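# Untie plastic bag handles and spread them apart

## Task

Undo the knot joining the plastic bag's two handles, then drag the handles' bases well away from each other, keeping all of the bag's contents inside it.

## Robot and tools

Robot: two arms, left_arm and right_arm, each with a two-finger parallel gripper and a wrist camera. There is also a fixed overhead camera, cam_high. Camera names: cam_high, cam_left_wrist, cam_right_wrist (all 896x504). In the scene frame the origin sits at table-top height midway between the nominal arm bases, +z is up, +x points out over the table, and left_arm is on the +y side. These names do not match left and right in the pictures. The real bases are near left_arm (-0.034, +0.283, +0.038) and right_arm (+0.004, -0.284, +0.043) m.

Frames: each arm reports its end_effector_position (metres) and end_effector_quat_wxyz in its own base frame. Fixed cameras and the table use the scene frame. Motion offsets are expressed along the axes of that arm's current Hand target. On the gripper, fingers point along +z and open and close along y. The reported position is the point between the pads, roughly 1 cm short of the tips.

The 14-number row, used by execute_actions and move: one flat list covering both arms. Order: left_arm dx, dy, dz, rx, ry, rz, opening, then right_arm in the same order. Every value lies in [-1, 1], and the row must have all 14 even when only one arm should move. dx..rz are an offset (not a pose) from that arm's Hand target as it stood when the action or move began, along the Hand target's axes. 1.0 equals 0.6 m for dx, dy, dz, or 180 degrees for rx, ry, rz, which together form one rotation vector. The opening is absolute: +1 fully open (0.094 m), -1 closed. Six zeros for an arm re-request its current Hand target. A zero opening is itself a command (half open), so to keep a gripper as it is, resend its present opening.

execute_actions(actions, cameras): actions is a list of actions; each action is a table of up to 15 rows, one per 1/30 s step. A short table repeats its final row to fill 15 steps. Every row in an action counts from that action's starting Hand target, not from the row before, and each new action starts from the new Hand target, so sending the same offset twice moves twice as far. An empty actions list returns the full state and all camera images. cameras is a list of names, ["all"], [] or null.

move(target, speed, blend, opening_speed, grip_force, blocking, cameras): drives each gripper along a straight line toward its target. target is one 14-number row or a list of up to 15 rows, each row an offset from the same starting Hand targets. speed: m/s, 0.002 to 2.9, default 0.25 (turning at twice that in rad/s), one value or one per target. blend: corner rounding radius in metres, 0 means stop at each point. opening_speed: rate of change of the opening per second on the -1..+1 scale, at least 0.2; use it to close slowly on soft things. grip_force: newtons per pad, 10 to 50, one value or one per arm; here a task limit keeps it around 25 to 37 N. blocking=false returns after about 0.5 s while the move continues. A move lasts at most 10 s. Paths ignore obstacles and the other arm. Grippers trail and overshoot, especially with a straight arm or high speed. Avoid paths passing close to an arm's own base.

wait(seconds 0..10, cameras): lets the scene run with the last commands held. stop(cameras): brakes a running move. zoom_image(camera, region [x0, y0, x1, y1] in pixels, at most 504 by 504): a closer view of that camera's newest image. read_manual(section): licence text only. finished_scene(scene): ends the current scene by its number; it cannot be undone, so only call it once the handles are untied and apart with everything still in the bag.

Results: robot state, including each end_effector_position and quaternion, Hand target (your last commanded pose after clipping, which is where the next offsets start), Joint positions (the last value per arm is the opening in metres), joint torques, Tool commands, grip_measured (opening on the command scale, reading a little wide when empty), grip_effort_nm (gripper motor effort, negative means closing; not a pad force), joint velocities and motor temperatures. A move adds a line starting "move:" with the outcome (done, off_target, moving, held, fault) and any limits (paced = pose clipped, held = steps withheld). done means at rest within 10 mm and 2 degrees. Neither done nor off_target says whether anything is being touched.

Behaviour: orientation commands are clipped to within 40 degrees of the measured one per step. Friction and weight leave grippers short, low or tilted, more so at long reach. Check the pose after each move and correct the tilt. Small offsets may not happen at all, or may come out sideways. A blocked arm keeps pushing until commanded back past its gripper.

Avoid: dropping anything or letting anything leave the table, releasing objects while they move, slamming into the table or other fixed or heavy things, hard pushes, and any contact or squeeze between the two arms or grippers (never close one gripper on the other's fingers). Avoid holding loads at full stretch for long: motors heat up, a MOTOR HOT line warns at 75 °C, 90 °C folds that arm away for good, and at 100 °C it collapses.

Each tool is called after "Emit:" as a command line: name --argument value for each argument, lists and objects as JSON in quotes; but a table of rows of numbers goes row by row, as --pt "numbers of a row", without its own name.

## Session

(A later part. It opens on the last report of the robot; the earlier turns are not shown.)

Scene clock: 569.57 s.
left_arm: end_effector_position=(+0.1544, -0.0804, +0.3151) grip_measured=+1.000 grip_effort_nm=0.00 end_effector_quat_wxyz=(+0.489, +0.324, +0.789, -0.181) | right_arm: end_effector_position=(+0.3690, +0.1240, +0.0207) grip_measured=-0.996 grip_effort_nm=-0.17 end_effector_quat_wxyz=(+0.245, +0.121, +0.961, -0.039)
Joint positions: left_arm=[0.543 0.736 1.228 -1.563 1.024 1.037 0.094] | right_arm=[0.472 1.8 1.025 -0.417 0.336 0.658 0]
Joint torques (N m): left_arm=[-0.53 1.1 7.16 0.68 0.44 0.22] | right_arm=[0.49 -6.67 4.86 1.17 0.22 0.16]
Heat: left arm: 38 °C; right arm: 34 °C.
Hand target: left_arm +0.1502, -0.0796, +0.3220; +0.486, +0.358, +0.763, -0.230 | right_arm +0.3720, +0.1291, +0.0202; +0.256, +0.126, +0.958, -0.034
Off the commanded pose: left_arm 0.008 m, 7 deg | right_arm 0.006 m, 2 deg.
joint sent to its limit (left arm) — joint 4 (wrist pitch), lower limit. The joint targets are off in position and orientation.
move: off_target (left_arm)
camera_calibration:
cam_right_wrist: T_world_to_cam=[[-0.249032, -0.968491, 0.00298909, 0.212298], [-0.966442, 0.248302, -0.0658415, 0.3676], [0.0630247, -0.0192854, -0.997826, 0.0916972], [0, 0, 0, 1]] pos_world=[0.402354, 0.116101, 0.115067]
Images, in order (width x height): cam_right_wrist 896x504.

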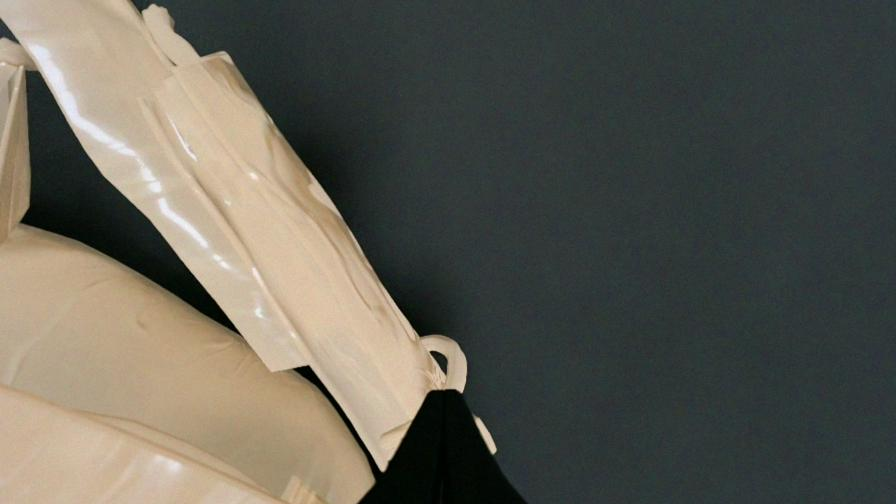

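Emit:
move --target '[0,0,0,0,0,0,1,-0.042,0,-0.072,0,0,0,-1]' --cameras '["cam_right_wrist"]' --speed 0.15

Scene clock: 576.47 s.
left_arm: end_effector_position=(+0.1544, -0.0804, +0.3151) grip_measured=+1.000 grip_effort_nm=0.00 end_effector_quat_wxyz=(+0.489, +0.324, +0.789, -0.181) | right_arm: end_effector_position=(+0.3679, +0.1241, +0.0530) grip_measured=-0.996 grip_effort_nm=-0.17 end_effector_quat_wxyz=(+0.239, +0.119, +0.963, -0.043)
Joint positions: left_arm=[0.543 0.736 1.228 -1.563 1.024 1.037 0.094] | right_arm=[0.474 1.748 1.109 -0.567 0.336 0.658 0]
Joint torques (N m): left_arm=[-0.54 1.1 7.16 0.68 0.43 0.22] | right_arm=[0.32 -8.92 7.34 0.65 0.19 0.14]
Heat: left arm: 38 °C; right arm: 34 °C.
Hand target: left_arm +0.1502, -0.0796, +0.3220; +0.486, +0.358, +0.763, -0.230 | right_arm +0.3723, +0.1291, +0.0702; +0.256, +0.126, +0.958, -0.034
Off the commanded pose: left_arm 0.008 m, 7 deg | right_arm 0.018 m, 2 deg.
joint sent to its limit (left arm) — joint 4 (wrist pitch), lower limit. The joint targets are off in position and orientation.
move: off_target (left_arm, right_arm)
camera_calibration:
cam_right_wrist: T_world_to_cam=[[-0.247519, -0.968808, 0.0120363, 0.211002], [-0.96755, 0.246508, -0.0555061, 0.368683], [0.0508078, -0.0253845, -0.998386, 0.129228], [0, 0, 0, 1]] pos_world=[0.40238, 0.116817, 0.146944]
Images, in order (width x height): cam_right_wrist 896x504.

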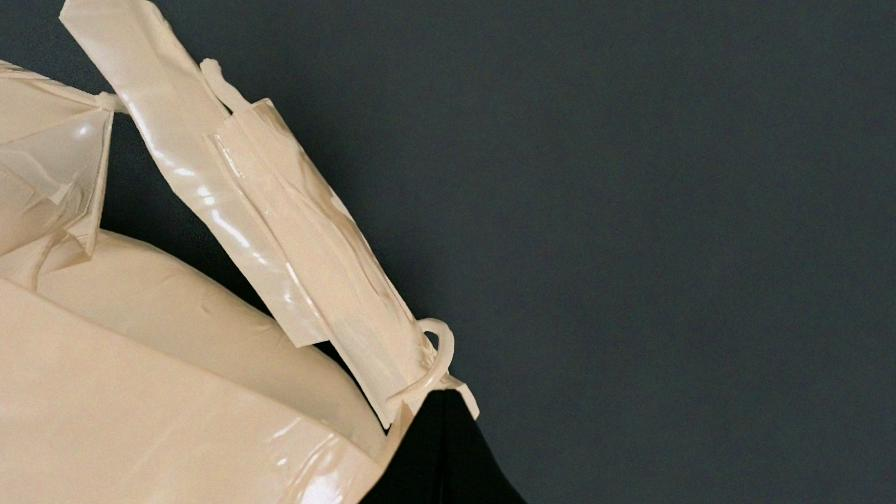

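Emit:
move --pt "0 0 0 0 0 0 1 -0.02 0.0217 -0.03 0 0 0 -0.1" --pt "0 0 0 0 0 0 1 0.072 0.0217 0.093 0 0 0 -0.1" --pt "0 0 0 0 0 0 1 0.072 0.0217 0.093 0 0 0 -1" --cameras '["cam_right_wrist"]' --speed 0.12 --opening_speed 0.8

Scene clock: 593.13 s.
left_arm: end_effector_position=(+0.1544, -0.0804, +0.3151) grip_measured=+1.000 grip_effort_nm=0.00 end_effector_quat_wxyz=(+0.489, +0.324, +0.789, -0.181) | right_arm: end_effector_position=(+0.3619, +0.1380, -0.0021) grip_measured=-0.996 grip_effort_nm=-0.17 end_effector_quat_wxyz=(+0.242, +0.119, +0.962, -0.044)
Joint positions: left_arm=[0.543 0.736 1.228 -1.563 1.024 1.037 0.094] | right_arm=[0.523 1.86 1 -0.358 0.359 0.704 0]
Joint torques (N m): left_arm=[-0.54 1.1 7.16 0.69 0.44 0.22] | right_arm=[0.43 -7.21 4.74 1.14 0.19 0.13]
Heat: left arm: 38 °C; right arm: 35 °C.
Hand target: left_arm +0.1502, -0.0796, +0.3220; +0.486, +0.358, +0.763, -0.230 | right_arm +0.3663, +0.1441, +0.0003; +0.256, +0.126, +0.958, -0.034
Off the commanded pose: left_arm 0.008 m, 7 deg | right_arm 0.008 m, 2 deg.
joint sent to its limit (left arm) — joint 4 (wrist pitch), lower limit. The joint targets are off in position and orientation.
move: off_target (left_arm)
camera_calibration:
cam_right_wrist: T_world_to_cam=[[-0.247122, -0.968878, 0.0143633, 0.223551], [-0.967318, 0.245801, -0.062269, 0.356431], [0.0568005, -0.0292819, -0.997956, 0.0732221], [0, 0, 0, 1]] pos_world=[0.395868, 0.131127, 0.0920561]
Images, in order (width x height): cam_right_wrist 896x504.

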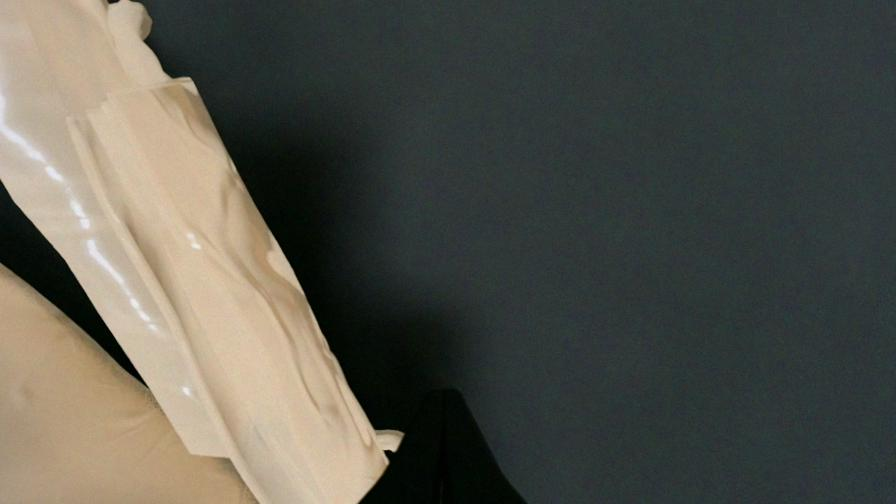

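Emit:
move --target '[0,0,0,0,0,0,1,-0.0416,0.02,-0.072,0,0,0,0.0]' --cameras '["cam_right_wrist"]' --speed 0.2

Scene clock: 605.87 s.
left_arm: end_effector_position=(+0.1544, -0.0804, +0.3151) grip_measured=+1.000 grip_effort_nm=0.00 end_effector_quat_wxyz=(+0.489, +0.324, +0.789, -0.181) | right_arm: end_effector_position=(+0.3635, +0.1520, +0.0324) grip_measured=-0.002 grip_effort_nm=0.15 end_effector_quat_wxyz=(+0.238, +0.115, +0.964, -0.043)
Joint positions: left_arm=[0.543 0.736 1.228 -1.563 1.024 1.037 0.094] | right_arm=[0.552 1.821 1.115 -0.527 0.359 0.727 0.047]
Joint torques (N m): left_arm=[-0.54 1.1 7.16 0.68 0.44 0.22] | right_arm=[0.44 -9.26 7.23 0.65 0.3 0.16]
Heat: left arm: 38 °C; right arm: 34 °C.
Hand target: left_arm +0.1502, -0.0796, +0.3220; +0.486, +0.358, +0.763, -0.230 | right_arm +0.3695, +0.1557, +0.0502; +0.256, +0.126, +0.958, -0.034
Off the commanded pose: left_arm 0.008 m, 7 deg | right_arm 0.019 m, 3 deg.
joint sent to its limit (left arm) — joint 4 (wrist pitch), lower limit. The joint targets are off in position and orientation.
move: off_target (left_arm, right_arm)
camera_calibration:
cam_right_wrist: T_world_to_cam=[[-0.238329, -0.971078, 0.0143686, 0.234171], [-0.970037, 0.237302, -0.0521086, 0.358571], [0.0471918, -0.0263571, -0.998538, 0.111179], [0, 0, 0, 1]] pos_world=[0.39839, 0.145239, 0.126336]
Images, in order (width x height): cam_right_wrist 896x504.

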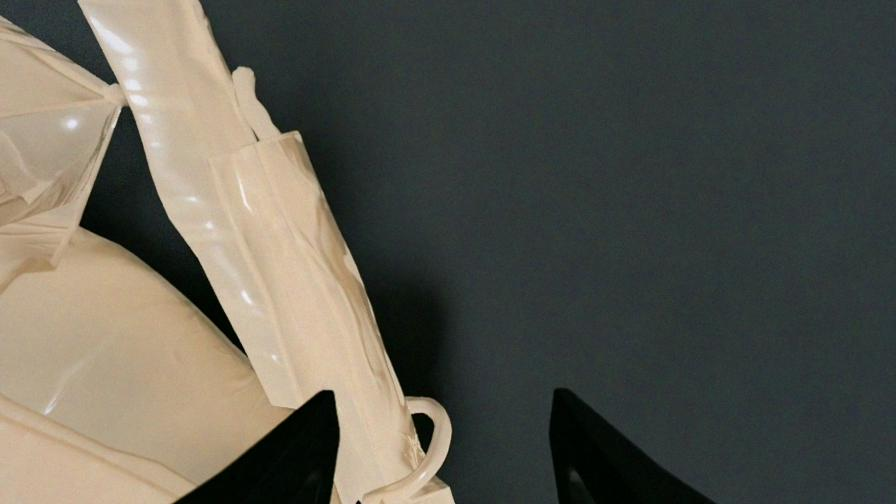

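Emit:
move --pt "0 0 0 0 0 0 1 -0.05 0 -0.087 0 0 0 -0.4" --pt "0 0 0 0 0 0 1 -0.13 0.079 0.017 -0.069 0 -0.12 -0.4" --cameras '["cam_right_wrist"]' --speed 0.2

Scene clock: 637.10 s.
left_arm: end_effector_position=(+0.1544, -0.0804, +0.3151) grip_measured=+1.000 grip_effort_nm=0.00 end_effector_quat_wxyz=(+0.489, +0.324, +0.789, -0.181) | right_arm: end_effector_position=(+0.4353, +0.1774, +0.0654) grip_measured=-0.398 grip_effort_nm=-0.11 end_effector_quat_wxyz=(+0.228, -0.080, +0.970, +0.011)
Joint positions: left_arm=[0.543 0.736 1.228 -1.563 1.024 1.037 0.094] | right_arm=[0.437 1.965 1.448 -0.612 0.135 0.242 0.028]
Joint torques (N m): left_arm=[-0.54 1.1 7.16 0.68 0.43 0.22] | right_arm=[-0.4 -8.68 8.32 1.39 -0.05 -0.18]
Heat: left arm: 38 °C; right arm: 35 °C.
Hand target: left_arm +0.1502, -0.0796, +0.3220; +0.486, +0.358, +0.763, -0.230 | right_arm +0.4521, +0.1827, +0.0801; +0.257, -0.084, +0.963, +0.022
Off the commanded pose: left_arm 0.008 m, 7 deg | right_arm 0.023 m, 4 deg.
joint sent to its limit (left arm) — joint 4 (wrist pitch), lower limit. The joint targets are off in position and orientation.
move: off_target (left_arm, right_arm)
camera_calibration:
cam_right_wrist: T_world_to_cam=[[0.162524, -0.986702, 0.00226446, 0.104477], [-0.986374, -0.162528, -0.0254975, 0.500272], [0.0255265, 0.00191035, -0.999672, 0.145815], [0, 0, 0, 1]] pos_world=[0.472753, 0.184118, 0.158287]
Images, in order (width x height): cam_right_wrist 896x504.

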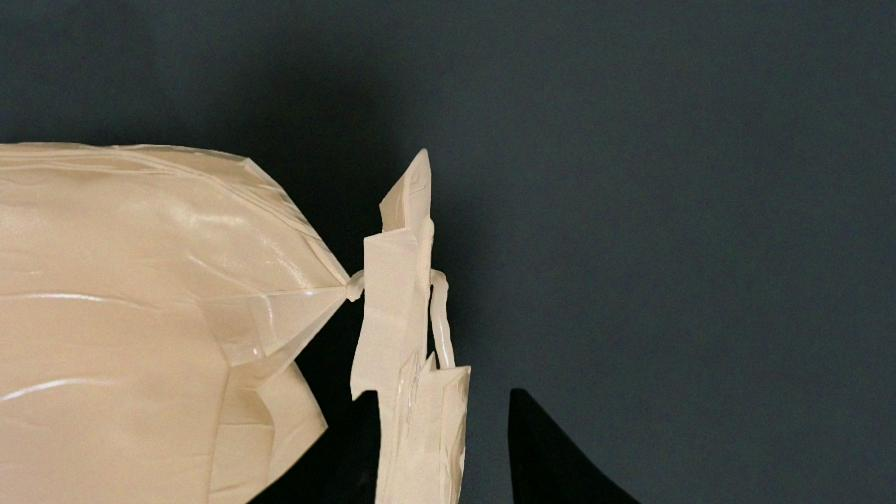

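Emit:
move --pt "0 0 0 0 0 0 1 -0.007 0.003 0.06 0 0 0 -0.72" --pt "0 0 0 0 0 0 1 -0.007 0.003 0.06 0 0 0 -1" --cameras '["cam_right_wrist"]' --speed 0.08 --opening_speed 0.6

Scene clock: 653.83 s.
left_arm: end_effector_position=(+0.1544, -0.0804, +0.3151) grip_measured=+1.000 grip_effort_nm=0.00 end_effector_quat_wxyz=(+0.489, +0.324, +0.789, -0.181) | right_arm: end_effector_position=(+0.4568, +0.1801, +0.0364) grip_measured=-0.996 grip_effort_nm=-0.17 end_effector_quat_wxyz=(+0.228, -0.077, +0.971, +0.010)
Joint positions: left_arm=[0.543 0.736 1.228 -1.563 1.024 1.037 0.094] | right_arm=[0.422 2.076 1.491 -0.544 0.131 0.235 0]
Joint torques (N m): left_arm=[-0.54 1.09 7.16 0.68 0.43 0.22] | right_arm=[-0.42 -9.72 8.16 1.35 -0.08 -0.18]
Heat: left arm: 38 °C; right arm: 35 °C.
Hand target: left_arm +0.1502, -0.0796, +0.3220; +0.486, +0.358, +0.763, -0.230 | right_arm +0.4730, +0.1882, +0.0510; +0.257, -0.084, +0.963, +0.022
Off the commanded pose: left_arm 0.008 m, 7 deg | right_arm 0.023 m, 4 deg.
joint sent to its limit (left arm) — joint 4 (wrist pitch), lower limit. The joint targets are off in position and orientation.
move: off_target (left_arm, right_arm); target 2's new opening was sent with right_arm's hand 0.023 m and 4 deg from that target
camera_calibration:
cam_right_wrist: T_world_to_cam=[[0.156143, -0.987733, 0.00168149, 0.106793], [-0.987438, -0.156138, -0.0242393, 0.520503], [0.0242045, 0.00212443, -0.999705, 0.116882], [0, 0, 0, 1]] pos_world=[0.49446, 0.186504, 0.129284]
Images, in order (width x height): cam_right_wrist 896x504.

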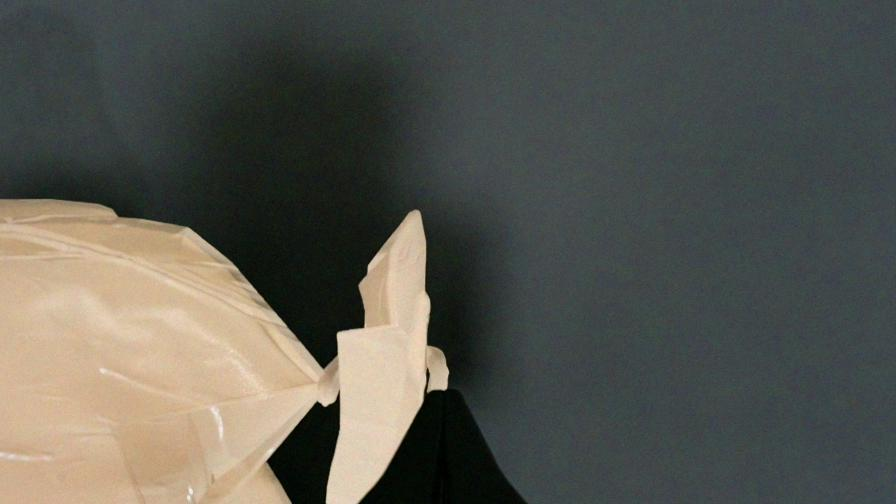

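Emit:
move --pt "0 0 0 0 0 0 1 0 0 0 0 0 0 -0.68" --pt "0 0 0 0 0 0 1 0.018 0 0.032 0 0 0 -0.68" --pt "0 0 0 0 0 0 1 0.018 0 0.032 0 0 0 -1" --cameras '["cam_right_wrist"]' --speed 0.08 --opening_speed 0.6

Scene clock: 669.77 s.
left_arm: end_effector_position=(+0.1544, -0.0804, +0.3151) grip_measured=+1.000 grip_effort_nm=0.00 end_effector_quat_wxyz=(+0.489, +0.324, +0.789, -0.181) | right_arm: end_effector_position=(+0.4674, +0.1848, +0.0267) grip_measured=-0.996 grip_effort_nm=-0.17 end_effector_quat_wxyz=(+0.244, -0.075, +0.967, +0.016)
Joint positions: left_arm=[0.543 0.736 1.228 -1.563 1.024 1.037 0.094] | right_arm=[0.422 2.108 1.483 -0.469 0.131 0.235 0]
Joint torques (N m): left_arm=[-0.54 1.09 7.16 0.68 0.43 0.22] | right_arm=[-0.25 -9.73 5.35 1.45 -0.08 -0.16]
Heat: left arm: 38 °C; right arm: 37 °C.
Hand target: left_arm +0.1502, -0.0796, +0.3220; +0.486, +0.358, +0.763, -0.230 | right_arm +0.4732, +0.1882, +0.0290; +0.257, -0.084, +0.963, +0.022
Off the commanded pose: left_arm 0.008 m, 7 deg | right_arm 0.007 m, 2 deg.
joint sent to its limit (left arm) — joint 4 (wrist pitch), lower limit. The joint targets are off in position and orientation.
move: off_target (left_arm)
camera_calibration:
cam_right_wrist: T_world_to_cam=[[0.156232, -0.987692, -0.00752251, 0.110117], [-0.986109, -0.155538, -0.0582919, 0.531605], [0.0564044, 0.0165251, -0.998271, 0.0890921], [0, 0, 0, 1]] pos_world=[0.501992, 0.189974, 0.120755]
Images, in order (width x height): cam_right_wrist 896x504.

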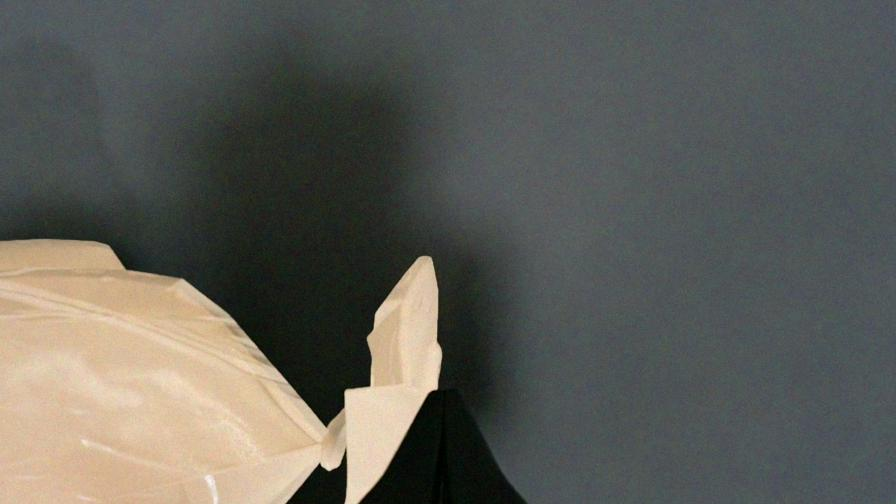

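Emit:
move --pt "0 0 0 0 0 0 1 -0.02 0 -0.03 0 0 0 -0.6" --pt "0 0 0 0 0 0 1 0.031 0.0 0.015 0 0 0 -0.6" --cameras '["cam_right_wrist"]' --speed 0.08

Emit:
zoom_image --camera "cam_right_wrist" --region '[330, 300, 560, 504]'

Scene clock: 679.57 s.
left_arm: end_effector_position=(+0.1544, -0.0804, +0.3151) grip_measured=+1.000 grip_effort_nm=0.00 end_effector_quat_wxyz=(+0.489, +0.324, +0.789, -0.181) | right_arm: end_effector_position=(+0.4556, +0.1795, +0.0037) grip_measured=-0.602 grip_effort_nm=0.15 end_effector_quat_wxyz=(+0.237, -0.077, +0.968, +0.013)
Joint positions: left_arm=[0.543 0.736 1.228 -1.563 1.024 1.037 0.094] | right_arm=[0.422 2.108 1.39 -0.389 0.131 0.232 0.019]
Joint torques (N m): left_arm=[-0.54 1.09 7.16 0.68 0.44 0.22] | right_arm=[0.16 -10.48 5.34 1.42 -0.03 -0.06]
Motor temperatures (°C): left_arm=[21 20 38 22 19 17 19] | right_arm=[19 35 36 29 20 17 20]
Heat: left arm: 38 °C; right arm: 36 °C.
Hand target: left_arm +0.1502, -0.0796, +0.3220; +0.486, +0.358, +0.763, -0.230 | right_arm +0.4617, +0.1862, +0.0119; +0.257, -0.084, +0.963, +0.022
Off the commanded pose: left_arm 0.008 m, 7 deg | right_arm 0.012 m, 3 deg.
joint sent to its limit (left arm) — joint 4 (wrist pitch), lower limit. The joint targets are off in position and orientation.
move: off_target (left_arm, right_arm)
camera_calibration:
cam_right_wrist: T_world_to_cam=[[0.158811, -0.987306, -0.00251574, 0.105243], [-0.986329, -0.158539, -0.0449446, 0.518465], [0.0439753, 0.00961903, -0.998986, 0.0738349], [0, 0, 0, 1]] pos_world=[0.491417, 0.185394, 0.097327]
Images, in order (width x height): cam_right_wrist 896x504.

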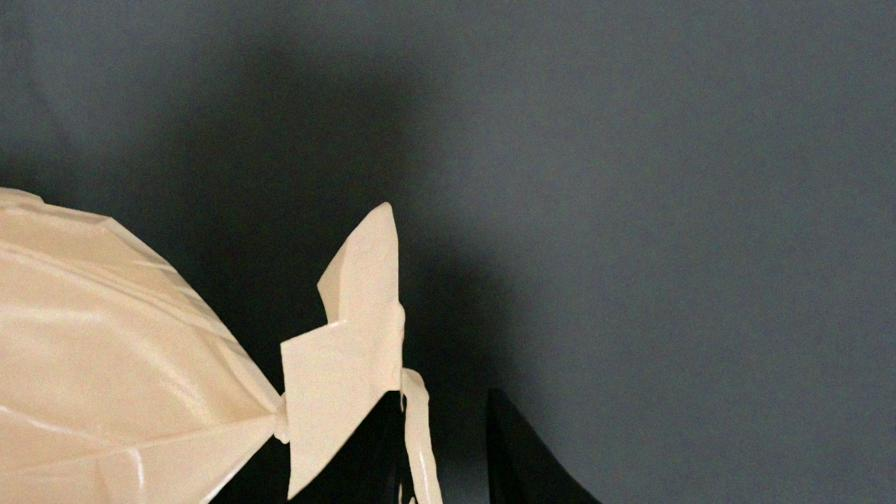

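Scaled by 2.191 from the camera's 896x504 image, which has a finer 1280x720 frame.

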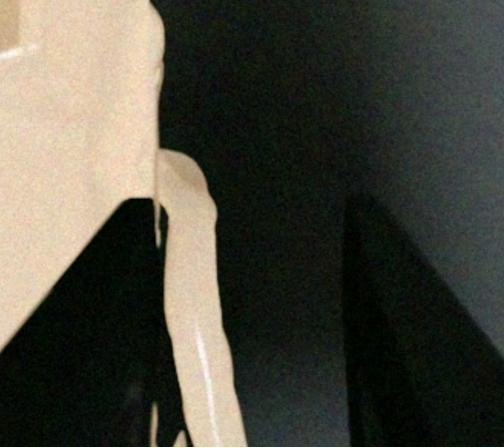

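Perfect: left finger in the gap, tube inside. Close.

Emit:
move --target '[0,0,0,0,0,0,1,0,0,0,0,0,0,-1]' --cameras '["cam_right_wrist"]' --opening_speed 0.6

Scene clock: 684.43 s.
left_arm: end_effector_position=(+0.1544, -0.0804, +0.3151) grip_measured=+1.000 grip_effort_nm=0.00 end_effector_quat_wxyz=(+0.489, +0.324, +0.789, -0.181) | right_arm: end_effector_position=(+0.4551, +0.1818, +0.0039) grip_measured=-0.996 grip_effort_nm=-0.17 end_effector_quat_wxyz=(+0.238, -0.080, +0.968, +0.014)
Joint positions: left_arm=[0.543 0.736 1.228 -1.563 1.024 1.037 0.094] | right_arm=[0.426 2.108 1.39 -0.388 0.131 0.23 0]
Joint torques (N m): left_arm=[-0.54 1.09 7.16 0.68 0.44 0.22] | right_arm=[0.14 -10.41 5.16 1.37 -0.05 -0.11]
Heat: left arm: 38 °C; right arm: 36 °C.
Hand target: left_arm +0.1502, -0.0796, +0.3220; +0.486, +0.358, +0.763, -0.230 | right_arm +0.4617, +0.1862, +0.0119; +0.257, -0.084, +0.963, +0.022
Off the commanded pose: left_arm 0.008 m, 7 deg | right_arm 0.011 m, 2 deg.
joint sent to its limit (left arm) — joint 4 (wrist pitch), lower limit. The joint targets are off in position and orientation.
move: off_target (left_arm, right_arm)
camera_calibration:
cam_right_wrist: T_world_to_cam=[[0.164711, -0.986339, -0.00219607, 0.104728], [-0.985296, -0.164433, -0.0463958, 0.518918], [0.0454009, 0.00980566, -0.998921, 0.0733033], [0, 0, 0, 1]] pos_world=[0.49071, 0.187906, 0.0975298]
Images, in order (width x height): cam_right_wrist 896x504.

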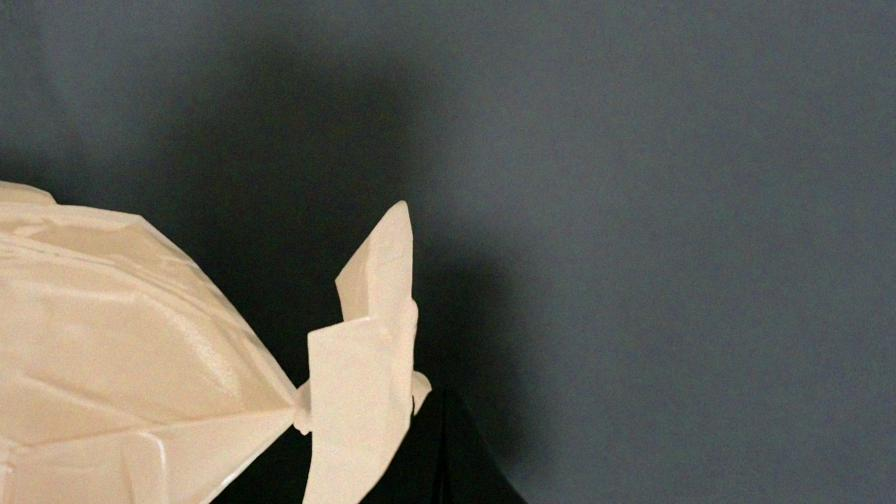

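Emit:
move --pt "0 0 0 0 0 0 1 -0.02 0.0143 -0.03 0 0 0 -0.6" --pt "0 0 0 0 0 0 1 0.0386 0.0143 0.0415 0 0 0 -0.6" --cameras '["cam_right_wrist"]' --speed 0.08

Scene clock: 698.73 s.
left_arm: end_effector_position=(+0.1544, -0.0804, +0.3151) grip_measured=+1.000 grip_effort_nm=0.00 end_effector_quat_wxyz=(+0.489, +0.324, +0.789, -0.181) | right_arm: end_effector_position=(+0.4483, +0.1860, -0.0249) grip_measured=-0.602 grip_effort_nm=0.14 end_effector_quat_wxyz=(+0.241, -0.087, +0.967, +0.016)
Joint positions: left_arm=[0.543 0.736 1.228 -1.563 1.024 1.037 0.094] | right_arm=[0.44 2.145 1.314 -0.27 0.131 0.228 0.019]
Joint torques (N m): left_arm=[-0.54 1.1 7.16 0.69 0.44 0.22] | right_arm=[0.44 -9.69 4.96 1.42 0.07 0.09]
Heat: left arm: 38 °C; right arm: 38 °C.
Hand target: left_arm +0.1502, -0.0796, +0.3220; +0.486, +0.358, +0.763, -0.230 | right_arm +0.4527, +0.1933, -0.0212; +0.257, -0.084, +0.963, +0.022
Off the commanded pose: left_arm 0.008 m, 7 deg | right_arm 0.009 m, 2 deg.
joint sent to its limit (left arm) — joint 4 (wrist pitch), lower limit. The joint targets are off in position and orientation.
move: off_target (left_arm)
camera_calibration:
cam_right_wrist: T_world_to_cam=[[0.179724, -0.983712, -0.00311885, 0.102671], [-0.982398, -0.179318, -0.0523323, 0.512803], [0.0509207, 0.0124693, -0.998625, 0.0419431], [0, 0, 0, 1]] pos_world=[0.483188, 0.19243, 0.0690418]
Images, in order (width x height): cam_right_wrist 896x504.

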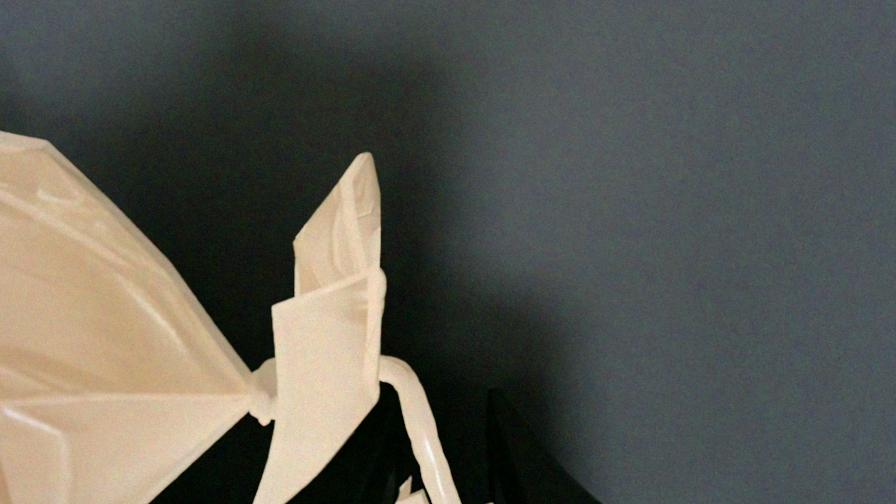

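Emit:
move --target '[0,0,0,0,0,0,1,0.006,0,0.008,0,0,0,-1]' --cameras '["cam_right_wrist"]' --opening_speed 0.4

Scene clock: 703.70 s.
left_arm: end_effector_position=(+0.1544, -0.0804, +0.3151) grip_measured=+1.000 grip_effort_nm=0.00 end_effector_quat_wxyz=(+0.489, +0.324, +0.789, -0.181) | right_arm: end_effector_position=(+0.4482, +0.1876, -0.0283) grip_measured=-0.891 grip_effort_nm=-0.54 end_effector_quat_wxyz=(+0.244, -0.089, +0.966, +0.018)
Joint positions: left_arm=[0.543 0.736 1.228 -1.563 1.024 1.037 0.094] | right_arm=[0.443 2.151 1.305 -0.248 0.131 0.228 0.005]
Joint torques (N m): left_arm=[-0.54 1.09 7.16 0.68 0.43 0.22] | right_arm=[0.44 -9.33 4.7 1.43 0.08 0.12]
Heat: left arm: 38 °C; right arm: 37 °C.
Hand target: left_arm +0.1502, -0.0796, +0.3220; +0.486, +0.358, +0.763, -0.230 | right_arm +0.4519, +0.1932, -0.0272; +0.257, -0.084, +0.963, +0.022
Off the commanded pose: left_arm 0.008 m, 7 deg | right_arm 0.007 m, 2 deg.
joint sent to its limit (left arm) — joint 4 (wrist pitch), lower limit. The joint targets are off in position and orientation.
move: off_target (left_arm)
camera_calibration:
cam_right_wrist: T_world_to_cam=[[0.182682, -0.983161, -0.00461398, 0.102811], [-0.981554, -0.18211, -0.0582048, 0.512823], [0.0563845, 0.0151619, -0.998294, 0.0355914], [0, 0, 0, 1]] pos_world=[0.482575, 0.193931, 0.0658538]
Images, in order (width x height): cam_right_wrist 896x504.

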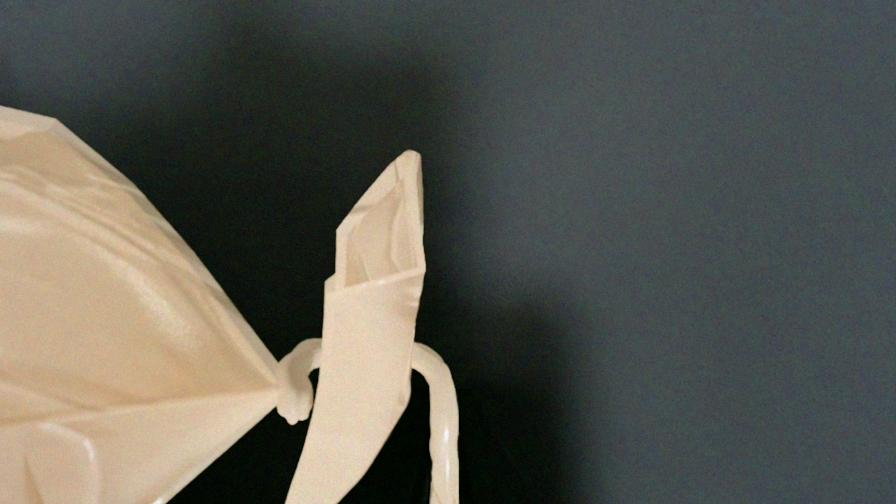

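Emit:
move --target '[0,0,0,0,0,0,1,-0.157,0.07,-0.10,0,0,0,-1]' --cameras '["all"]' --speed 0.12

Scene clock: 713.07 s.
left_arm: end_effector_position=(+0.1544, -0.0804, +0.3151) grip_measured=+1.000 grip_effort_nm=0.00 end_effector_quat_wxyz=(+0.489, +0.324, +0.789, -0.181) | right_arm: end_effector_position=(+0.4921, +0.2409, +0.0618) grip_measured=-0.891 grip_effort_nm=-0.54 end_effector_quat_wxyz=(+0.249, -0.093, +0.964, +0.023)
Joint positions: left_arm=[0.543 0.736 1.228 -1.563 1.024 1.037 0.094] | right_arm=[0.503 2.24 1.836 -0.682 0.151 0.273 0.005]
Joint torques (N m): left_arm=[-0.54 1.1 7.16 0.69 0.43 0.22] | right_arm=[0.36 -10.85 8.54 0.91 0.14 0.18]
Heat: left arm: 38 °C; right arm: 36 °C.
Hand target: left_arm +0.1502, -0.0796, +0.3220; +0.486, +0.358, +0.763, -0.230 | right_arm +0.4957, +0.2435, +0.0717; +0.257, -0.084, +0.963, +0.022
Off the commanded pose: left_arm 0.008 m, 7 deg | right_arm 0.011 m, 1 deg.
joint sent to its limit (left arm) — joint 4 (wrist pitch), lower limit. The joint targets are off in position and orientation.
move: off_target (left_arm, right_arm)
camera_calibration:
cam_left_wrist: T_world_to_cam=[[-0.701672, -0.711958, -0.0277866, 0.0582914], [-0.545412, 0.561808, -0.62201, 0.364651], [0.458456, -0.421292, -0.782516, 0.233482], [0, 0, 0, 1]] pos_world=[0.132745, -0.0649989, 0.41114]
cam_right_wrist: T_world_to_cam=[[0.194144, -0.98091, -0.0111344, 0.141869], [-0.978665, -0.192897, -0.070746, 0.572805], [0.0672477, 0.0246317, -0.997432, 0.114471], [0, 0, 0, 1]] pos_world=[0.525343, 0.246833, 0.15628]

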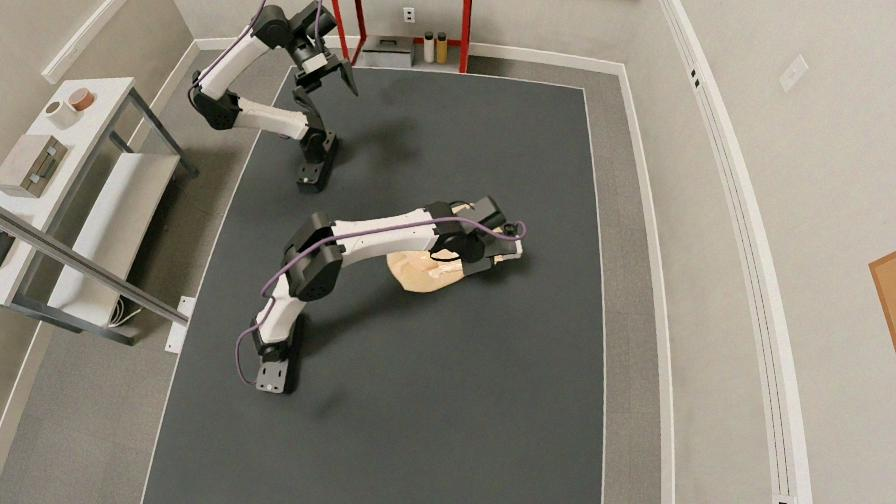

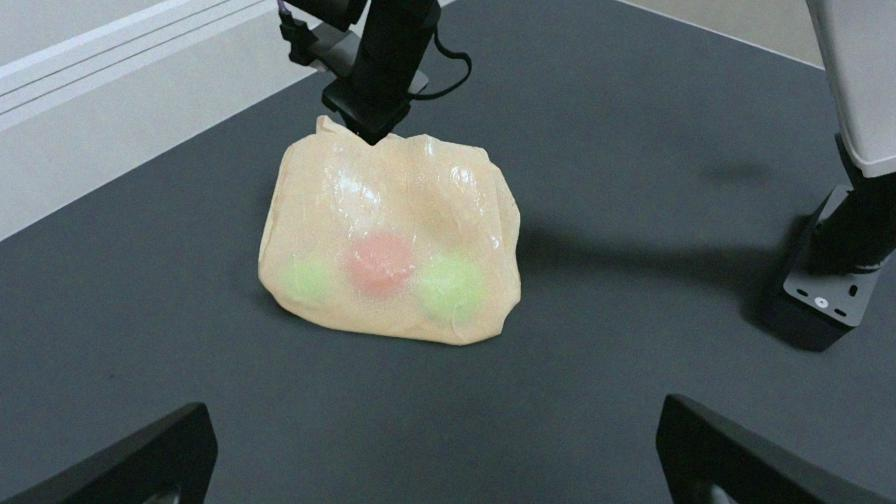

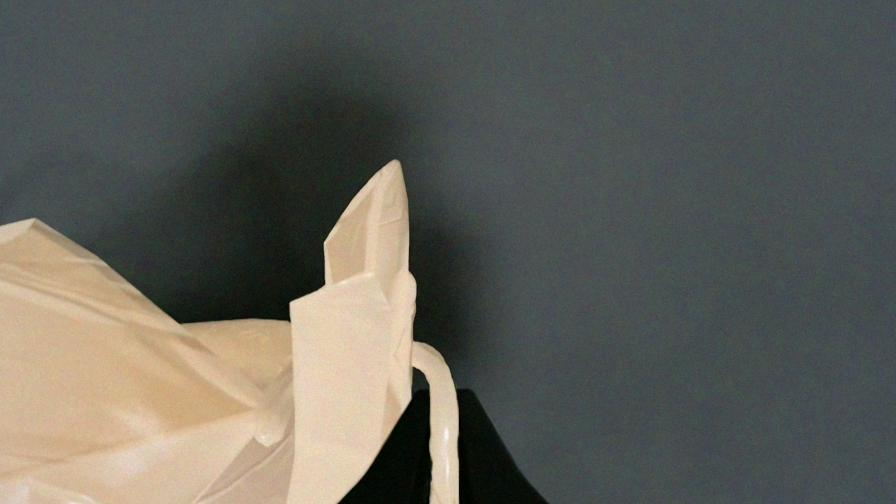

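Emit:
move --pt "0 0 0 0 0 0 1 0.157 -0.07 0.10 0 0 0 -1" --pt "0 0 0 0 0 0 1 0.157 -0.07 0.10 0 0 0 -0.5" --pt "0 0 0 0 0 0 1 0.15 -0.102 -0.127 0 0 0 -0.2" --cameras '["cam_right_wrist"]' --speed 0.14

Scene clock: 747.53 s.
left_arm: end_effector_position=(+0.1544, -0.0804, +0.3151) grip_measured=+1.000 grip_effort_nm=0.00 end_effector_quat_wxyz=(+0.489, +0.324, +0.789, -0.181) | right_arm: end_effector_position=(+0.3947, +0.1657, +0.0838) grip_measured=-0.202 grip_effort_nm=0.15 end_effector_quat_wxyz=(+0.254, -0.077, +0.964, +0.021)
Joint positions: left_arm=[0.543 0.736 1.228 -1.563 1.024 1.037 0.094] | right_arm=[0.455 1.755 1.222 -0.541 0.143 0.261 0.037]
Joint torques (N m): left_arm=[-0.53 1.1 7.17 0.68 0.43 0.22] | right_arm=[-0.65 -9.37 5.94 0.9 -0.05 -0.18]
Heat: left arm: 38 °C; right arm: 36 °C.
Hand target: left_arm +0.1502, -0.0796, +0.3220; +0.486, +0.358, +0.763, -0.230 | right_arm +0.3920, +0.1633, +0.0930; +0.257, -0.084, +0.963, +0.022
Off the commanded pose: left_arm 0.008 m, 7 deg | right_arm 0.010 m, 1 deg.
joint sent to its limit (left arm) — joint 4 (wrist pitch), lower limit. The joint targets are off in position and orientation.
move: off_target (left_arm)
camera_calibration:
cam_right_wrist: T_world_to_cam=[[0.161549, -0.986747, -0.0152631, 0.101397], [-0.98386, -0.159832, -0.0804519, 0.461988], [0.0769461, 0.0280137, -0.996642, 0.140456], [0, 0, 0, 1]] pos_world=[0.427344, 0.169959, 0.1787]
Images, in order (width x height): cam_right_wrist 896x504.

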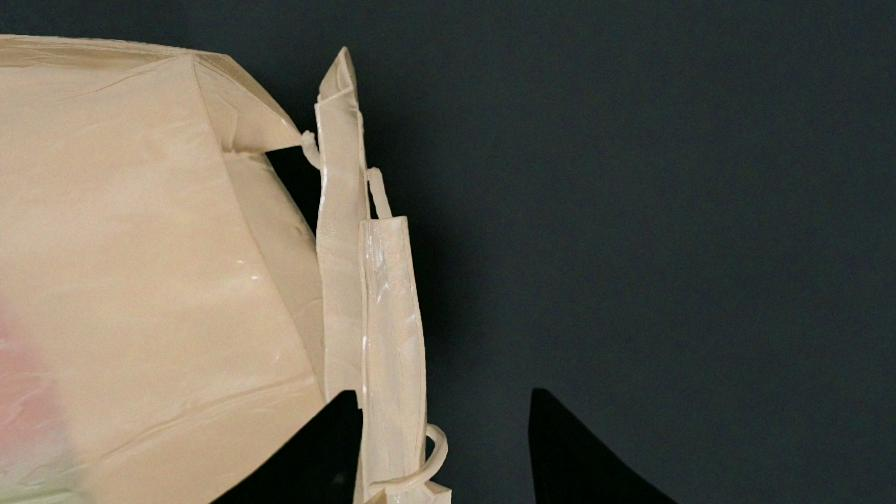

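Emit:
move --target '[0,0,0,0,0,0,1,0.125,0.067,-0.03,0,0,0,-0.1]' --cameras '["cam_right_wrist","cam_high"]' --speed 0.18

Scene clock: 761.13 s.
left_arm: end_effector_position=(+0.1544, -0.0804, +0.3151) grip_measured=+1.000 grip_effort_nm=0.00 end_effector_quat_wxyz=(+0.489, +0.324, +0.789, -0.181) | right_arm: end_effector_position=(+0.3055, +0.1864, +0.0585) grip_measured=-0.102 grip_effort_nm=0.15 end_effector_quat_wxyz=(+0.229, -0.097, +0.969, +0.011)
Joint positions: left_arm=[0.543 0.736 1.228 -1.563 1.024 1.037 0.094] | right_arm=[0.653 1.59 0.962 -0.532 0.218 0.408 0.042]
Joint torques (N m): left_arm=[-0.54 1.09 7.16 0.69 0.44 0.22] | right_arm=[0.25 -7.91 5.14 1.27 0.24 0.18]
Heat: left arm: 38 °C; right arm: 36 °C.
Hand target: left_arm +0.1502, -0.0796, +0.3220; +0.486, +0.358, +0.763, -0.230 | right_arm +0.3122, +0.1901, +0.0713; +0.257, -0.084, +0.963, +0.022
Off the commanded pose: left_arm 0.008 m, 7 deg | right_arm 0.015 m, 4 deg.
joint sent to its limit (left arm) — joint 4 (wrist pitch), lower limit. The joint targets are off in position and orientation.
move: off_target (left_arm, right_arm)
camera_calibration:
cam_right_wrist: T_world_to_cam=[[0.195588, -0.980635, 0.0100303, 0.122807], [-0.980277, -0.195791, -0.0268851, 0.378041], [0.0283284, -0.00457405, -0.999588, 0.142614], [0, 0, 0, 1]] pos_world=[0.342525, 0.195098, 0.151487]
Images, in order (width x height): cam_high 896x504, cam_right_wrist 896x504.

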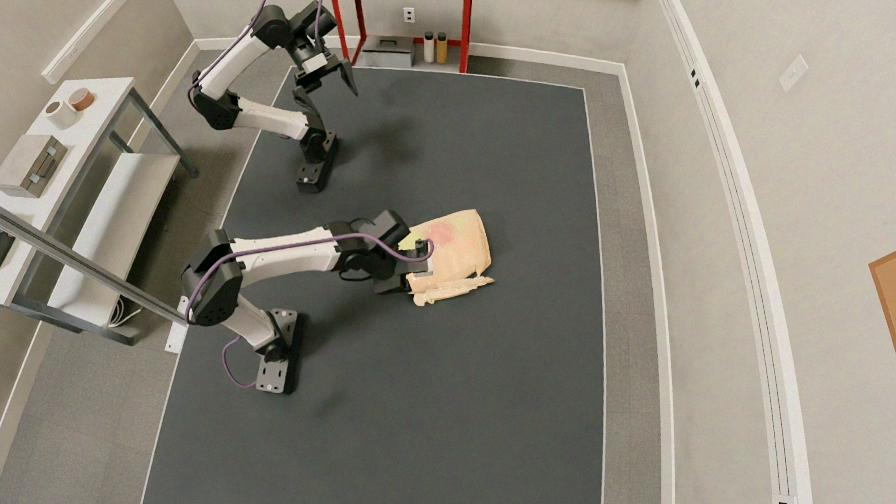

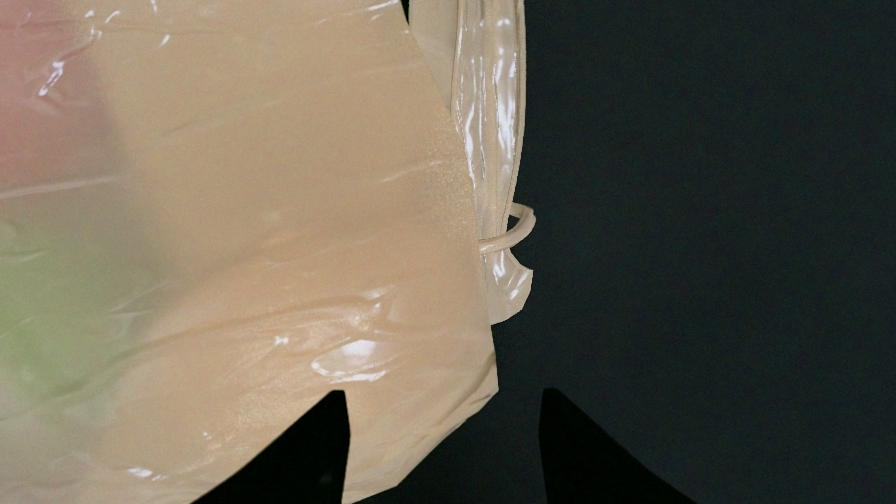

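Emit:
move --pt "0 0 0 0 0 0 1 -0.025 0 -0.044 0 0 0 -0.1" --pt "0 0 0 0 0 0 1 -0.08 -0.065 0.046 -0.116 0.1375 -0.433 -0.4" --cameras '["cam_right_wrist"]' --speed 0.25

Scene clock: 799.70 s.
left_arm: end_effector_position=(+0.1544, -0.0804, +0.3151) grip_measured=+1.000 grip_effort_nm=0.00 end_effector_quat_wxyz=(+0.489, +0.324, +0.789, -0.181) | right_arm: end_effector_position=(+0.3670, +0.1603, +0.0643) grip_measured=-0.398 grip_effort_nm=-0.11 end_effector_quat_wxyz=(+0.007, +0.699, -0.715, -0.007)
Joint positions: left_arm=[0.543 0.736 1.228 -1.563 1.024 1.037 0.094] | right_arm=[0.408 2.105 1.752 -1.236 -0.009 -1.141 0.028]
Joint torques (N m): left_arm=[-0.54 1.1 7.16 0.68 0.43 0.22] | right_arm=[-0.44 -9.06 7.57 -0.02 -0.04 -0.18]
Heat: left arm: 38 °C; right arm: 35 °C.
Hand target: left_arm +0.1502, -0.0796, +0.3220; +0.486, +0.358, +0.763, -0.230 | right_arm +0.3735, +0.1612, +0.0713; +0.000, +0.706, -0.708, -0.001
Off the commanded pose: left_arm 0.008 m, 7 deg | right_arm 0.010 m, 2 deg.
joint sent to its limit (left arm) — joint 4 (wrist pitch), lower limit. The joint targets are off in position and orientation.
move: off_target (left_arm)
camera_calibration:
cam_right_wrist: T_world_to_cam=[[0.999113, -0.0252183, -0.0337368, -0.36014], [-0.00867895, -0.907029, 0.420979, 0.161898], [-0.0412166, -0.420312, -0.906443, 0.23265], [0, 0, 0, 1]] pos_world=[0.370815, 0.235549, 0.130578]
Images, in order (width x height): cam_right_wrist 896x504.

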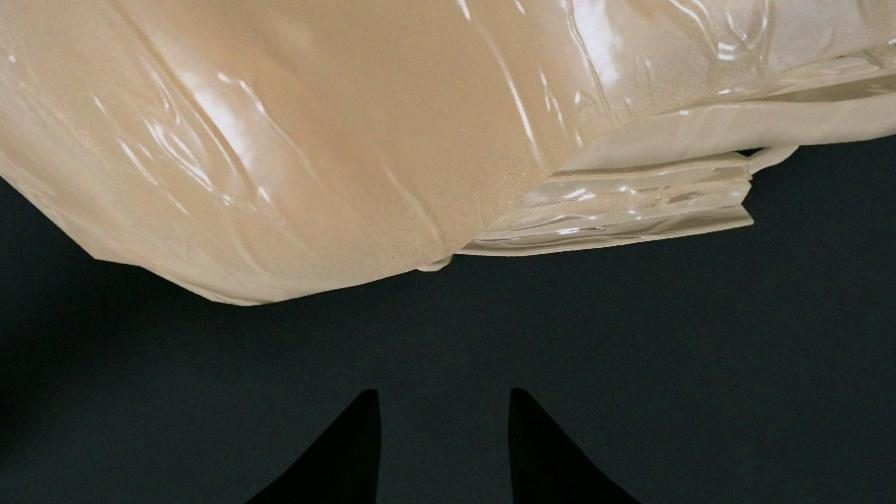

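Emit:
move --target '[0,0,0,0,0,0,1,0.025,0.0125,0.12,0,0,0,-0.4]' --cameras '["cam_right_wrist"]' --speed 0.15

Scene clock: 818.20 s.
left_arm: end_effector_position=(+0.1544, -0.0804, +0.3151) grip_measured=+1.000 grip_effort_nm=0.00 end_effector_quat_wxyz=(+0.489, +0.324, +0.789, -0.181) | right_arm: end_effector_position=(+0.3606, +0.1468, -0.0018) grip_measured=-0.398 grip_effort_nm=-0.11 end_effector_quat_wxyz=(+0.009, +0.700, -0.714, -0.007)
Joint positions: left_arm=[0.543 0.736 1.228 -1.563 1.024 1.037 0.094] | right_arm=[0.383 2.128 1.517 -0.981 -0.007 -1.167 0.028]
Joint torques (N m): left_arm=[-0.54 1.1 7.15 0.69 0.43 0.22] | right_arm=[-0.31 -9.48 4.83 0.3 -0.04 -0.2]
Heat: left arm: 38 °C; right arm: 35 °C.
Hand target: left_arm +0.1502, -0.0796, +0.3220; +0.486, +0.358, +0.763, -0.230 | right_arm +0.3659, +0.1463, -0.0007; +0.000, +0.706, -0.708, -0.001
Off the commanded pose: left_arm 0.008 m, 7 deg | right_arm 0.005 m, 2 deg.
joint sent to its limit (left arm) — joint 4 (wrist pitch), lower limit. The joint targets are off in position and orientation.
move: off_target (left_arm)
camera_calibration:
cam_right_wrist: T_world_to_cam=[[0.999071, -0.0237946, -0.0359237, -0.356473], [-0.00637815, -0.906182, 0.42284, 0.176505], [-0.0426147, -0.422218, -0.905492, 0.167657], [0, 0, 0, 1]] pos_world=[0.364413, 0.222251, 0.0643733]
Images, in order (width x height): cam_right_wrist 896x504.

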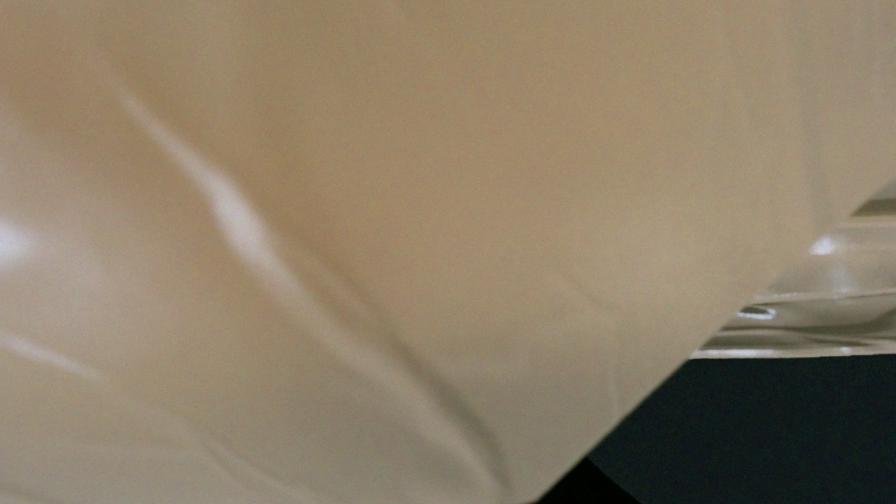

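Emit:
move --pt "0 0 0 0 0 0 1 -0.008 0 0.052 0 0 0 -0.4" --pt "0 0 0 0 0 0 1 -0.008 0 0.052 0 0 0 -1" --speed 0.1 --opening_speed 0.6

Scene clock: 827.43 s.
left_arm: end_effector_position=(+0.1544, -0.0804, +0.3151) grip_measured=+1.000 grip_effort_nm=0.00 end_effector_quat_wxyz=(+0.489, +0.324, +0.789, -0.181) | right_arm: end_effector_position=(+0.3664, +0.1493, -0.0275) grip_measured=-0.996 grip_effort_nm=-0.17 end_effector_quat_wxyz=(-0.003, +0.699, -0.715, -0.007)
Joint positions: left_arm=[0.543 0.736 1.228 -1.563 1.024 1.037 0.094] | right_arm=[0.38 2.171 1.476 -0.875 -0.015 -1.167 0]
Joint torques (N m): left_arm=[-0.54 1.09 7.16 0.69 0.43 0.22] | right_arm=[0.55 -8.91 4.15 0.32 0 -0.05]
Heat: left arm: 38 °C; right arm: 34 °C.
Hand target: left_arm +0.1502, -0.0796, +0.3220; +0.486, +0.358, +0.763, -0.230 | right_arm +0.3659, +0.1512, -0.0319; +0.000, +0.706, -0.708, -0.001
Off the commanded pose: left_arm 0.008 m, 7 deg | right_arm 0.005 m, 1 deg.
joint sent to its limit (left arm) — joint 4 (wrist pitch), lower limit. The joint targets are off in position and orientation.
move: off_target (left_arm)


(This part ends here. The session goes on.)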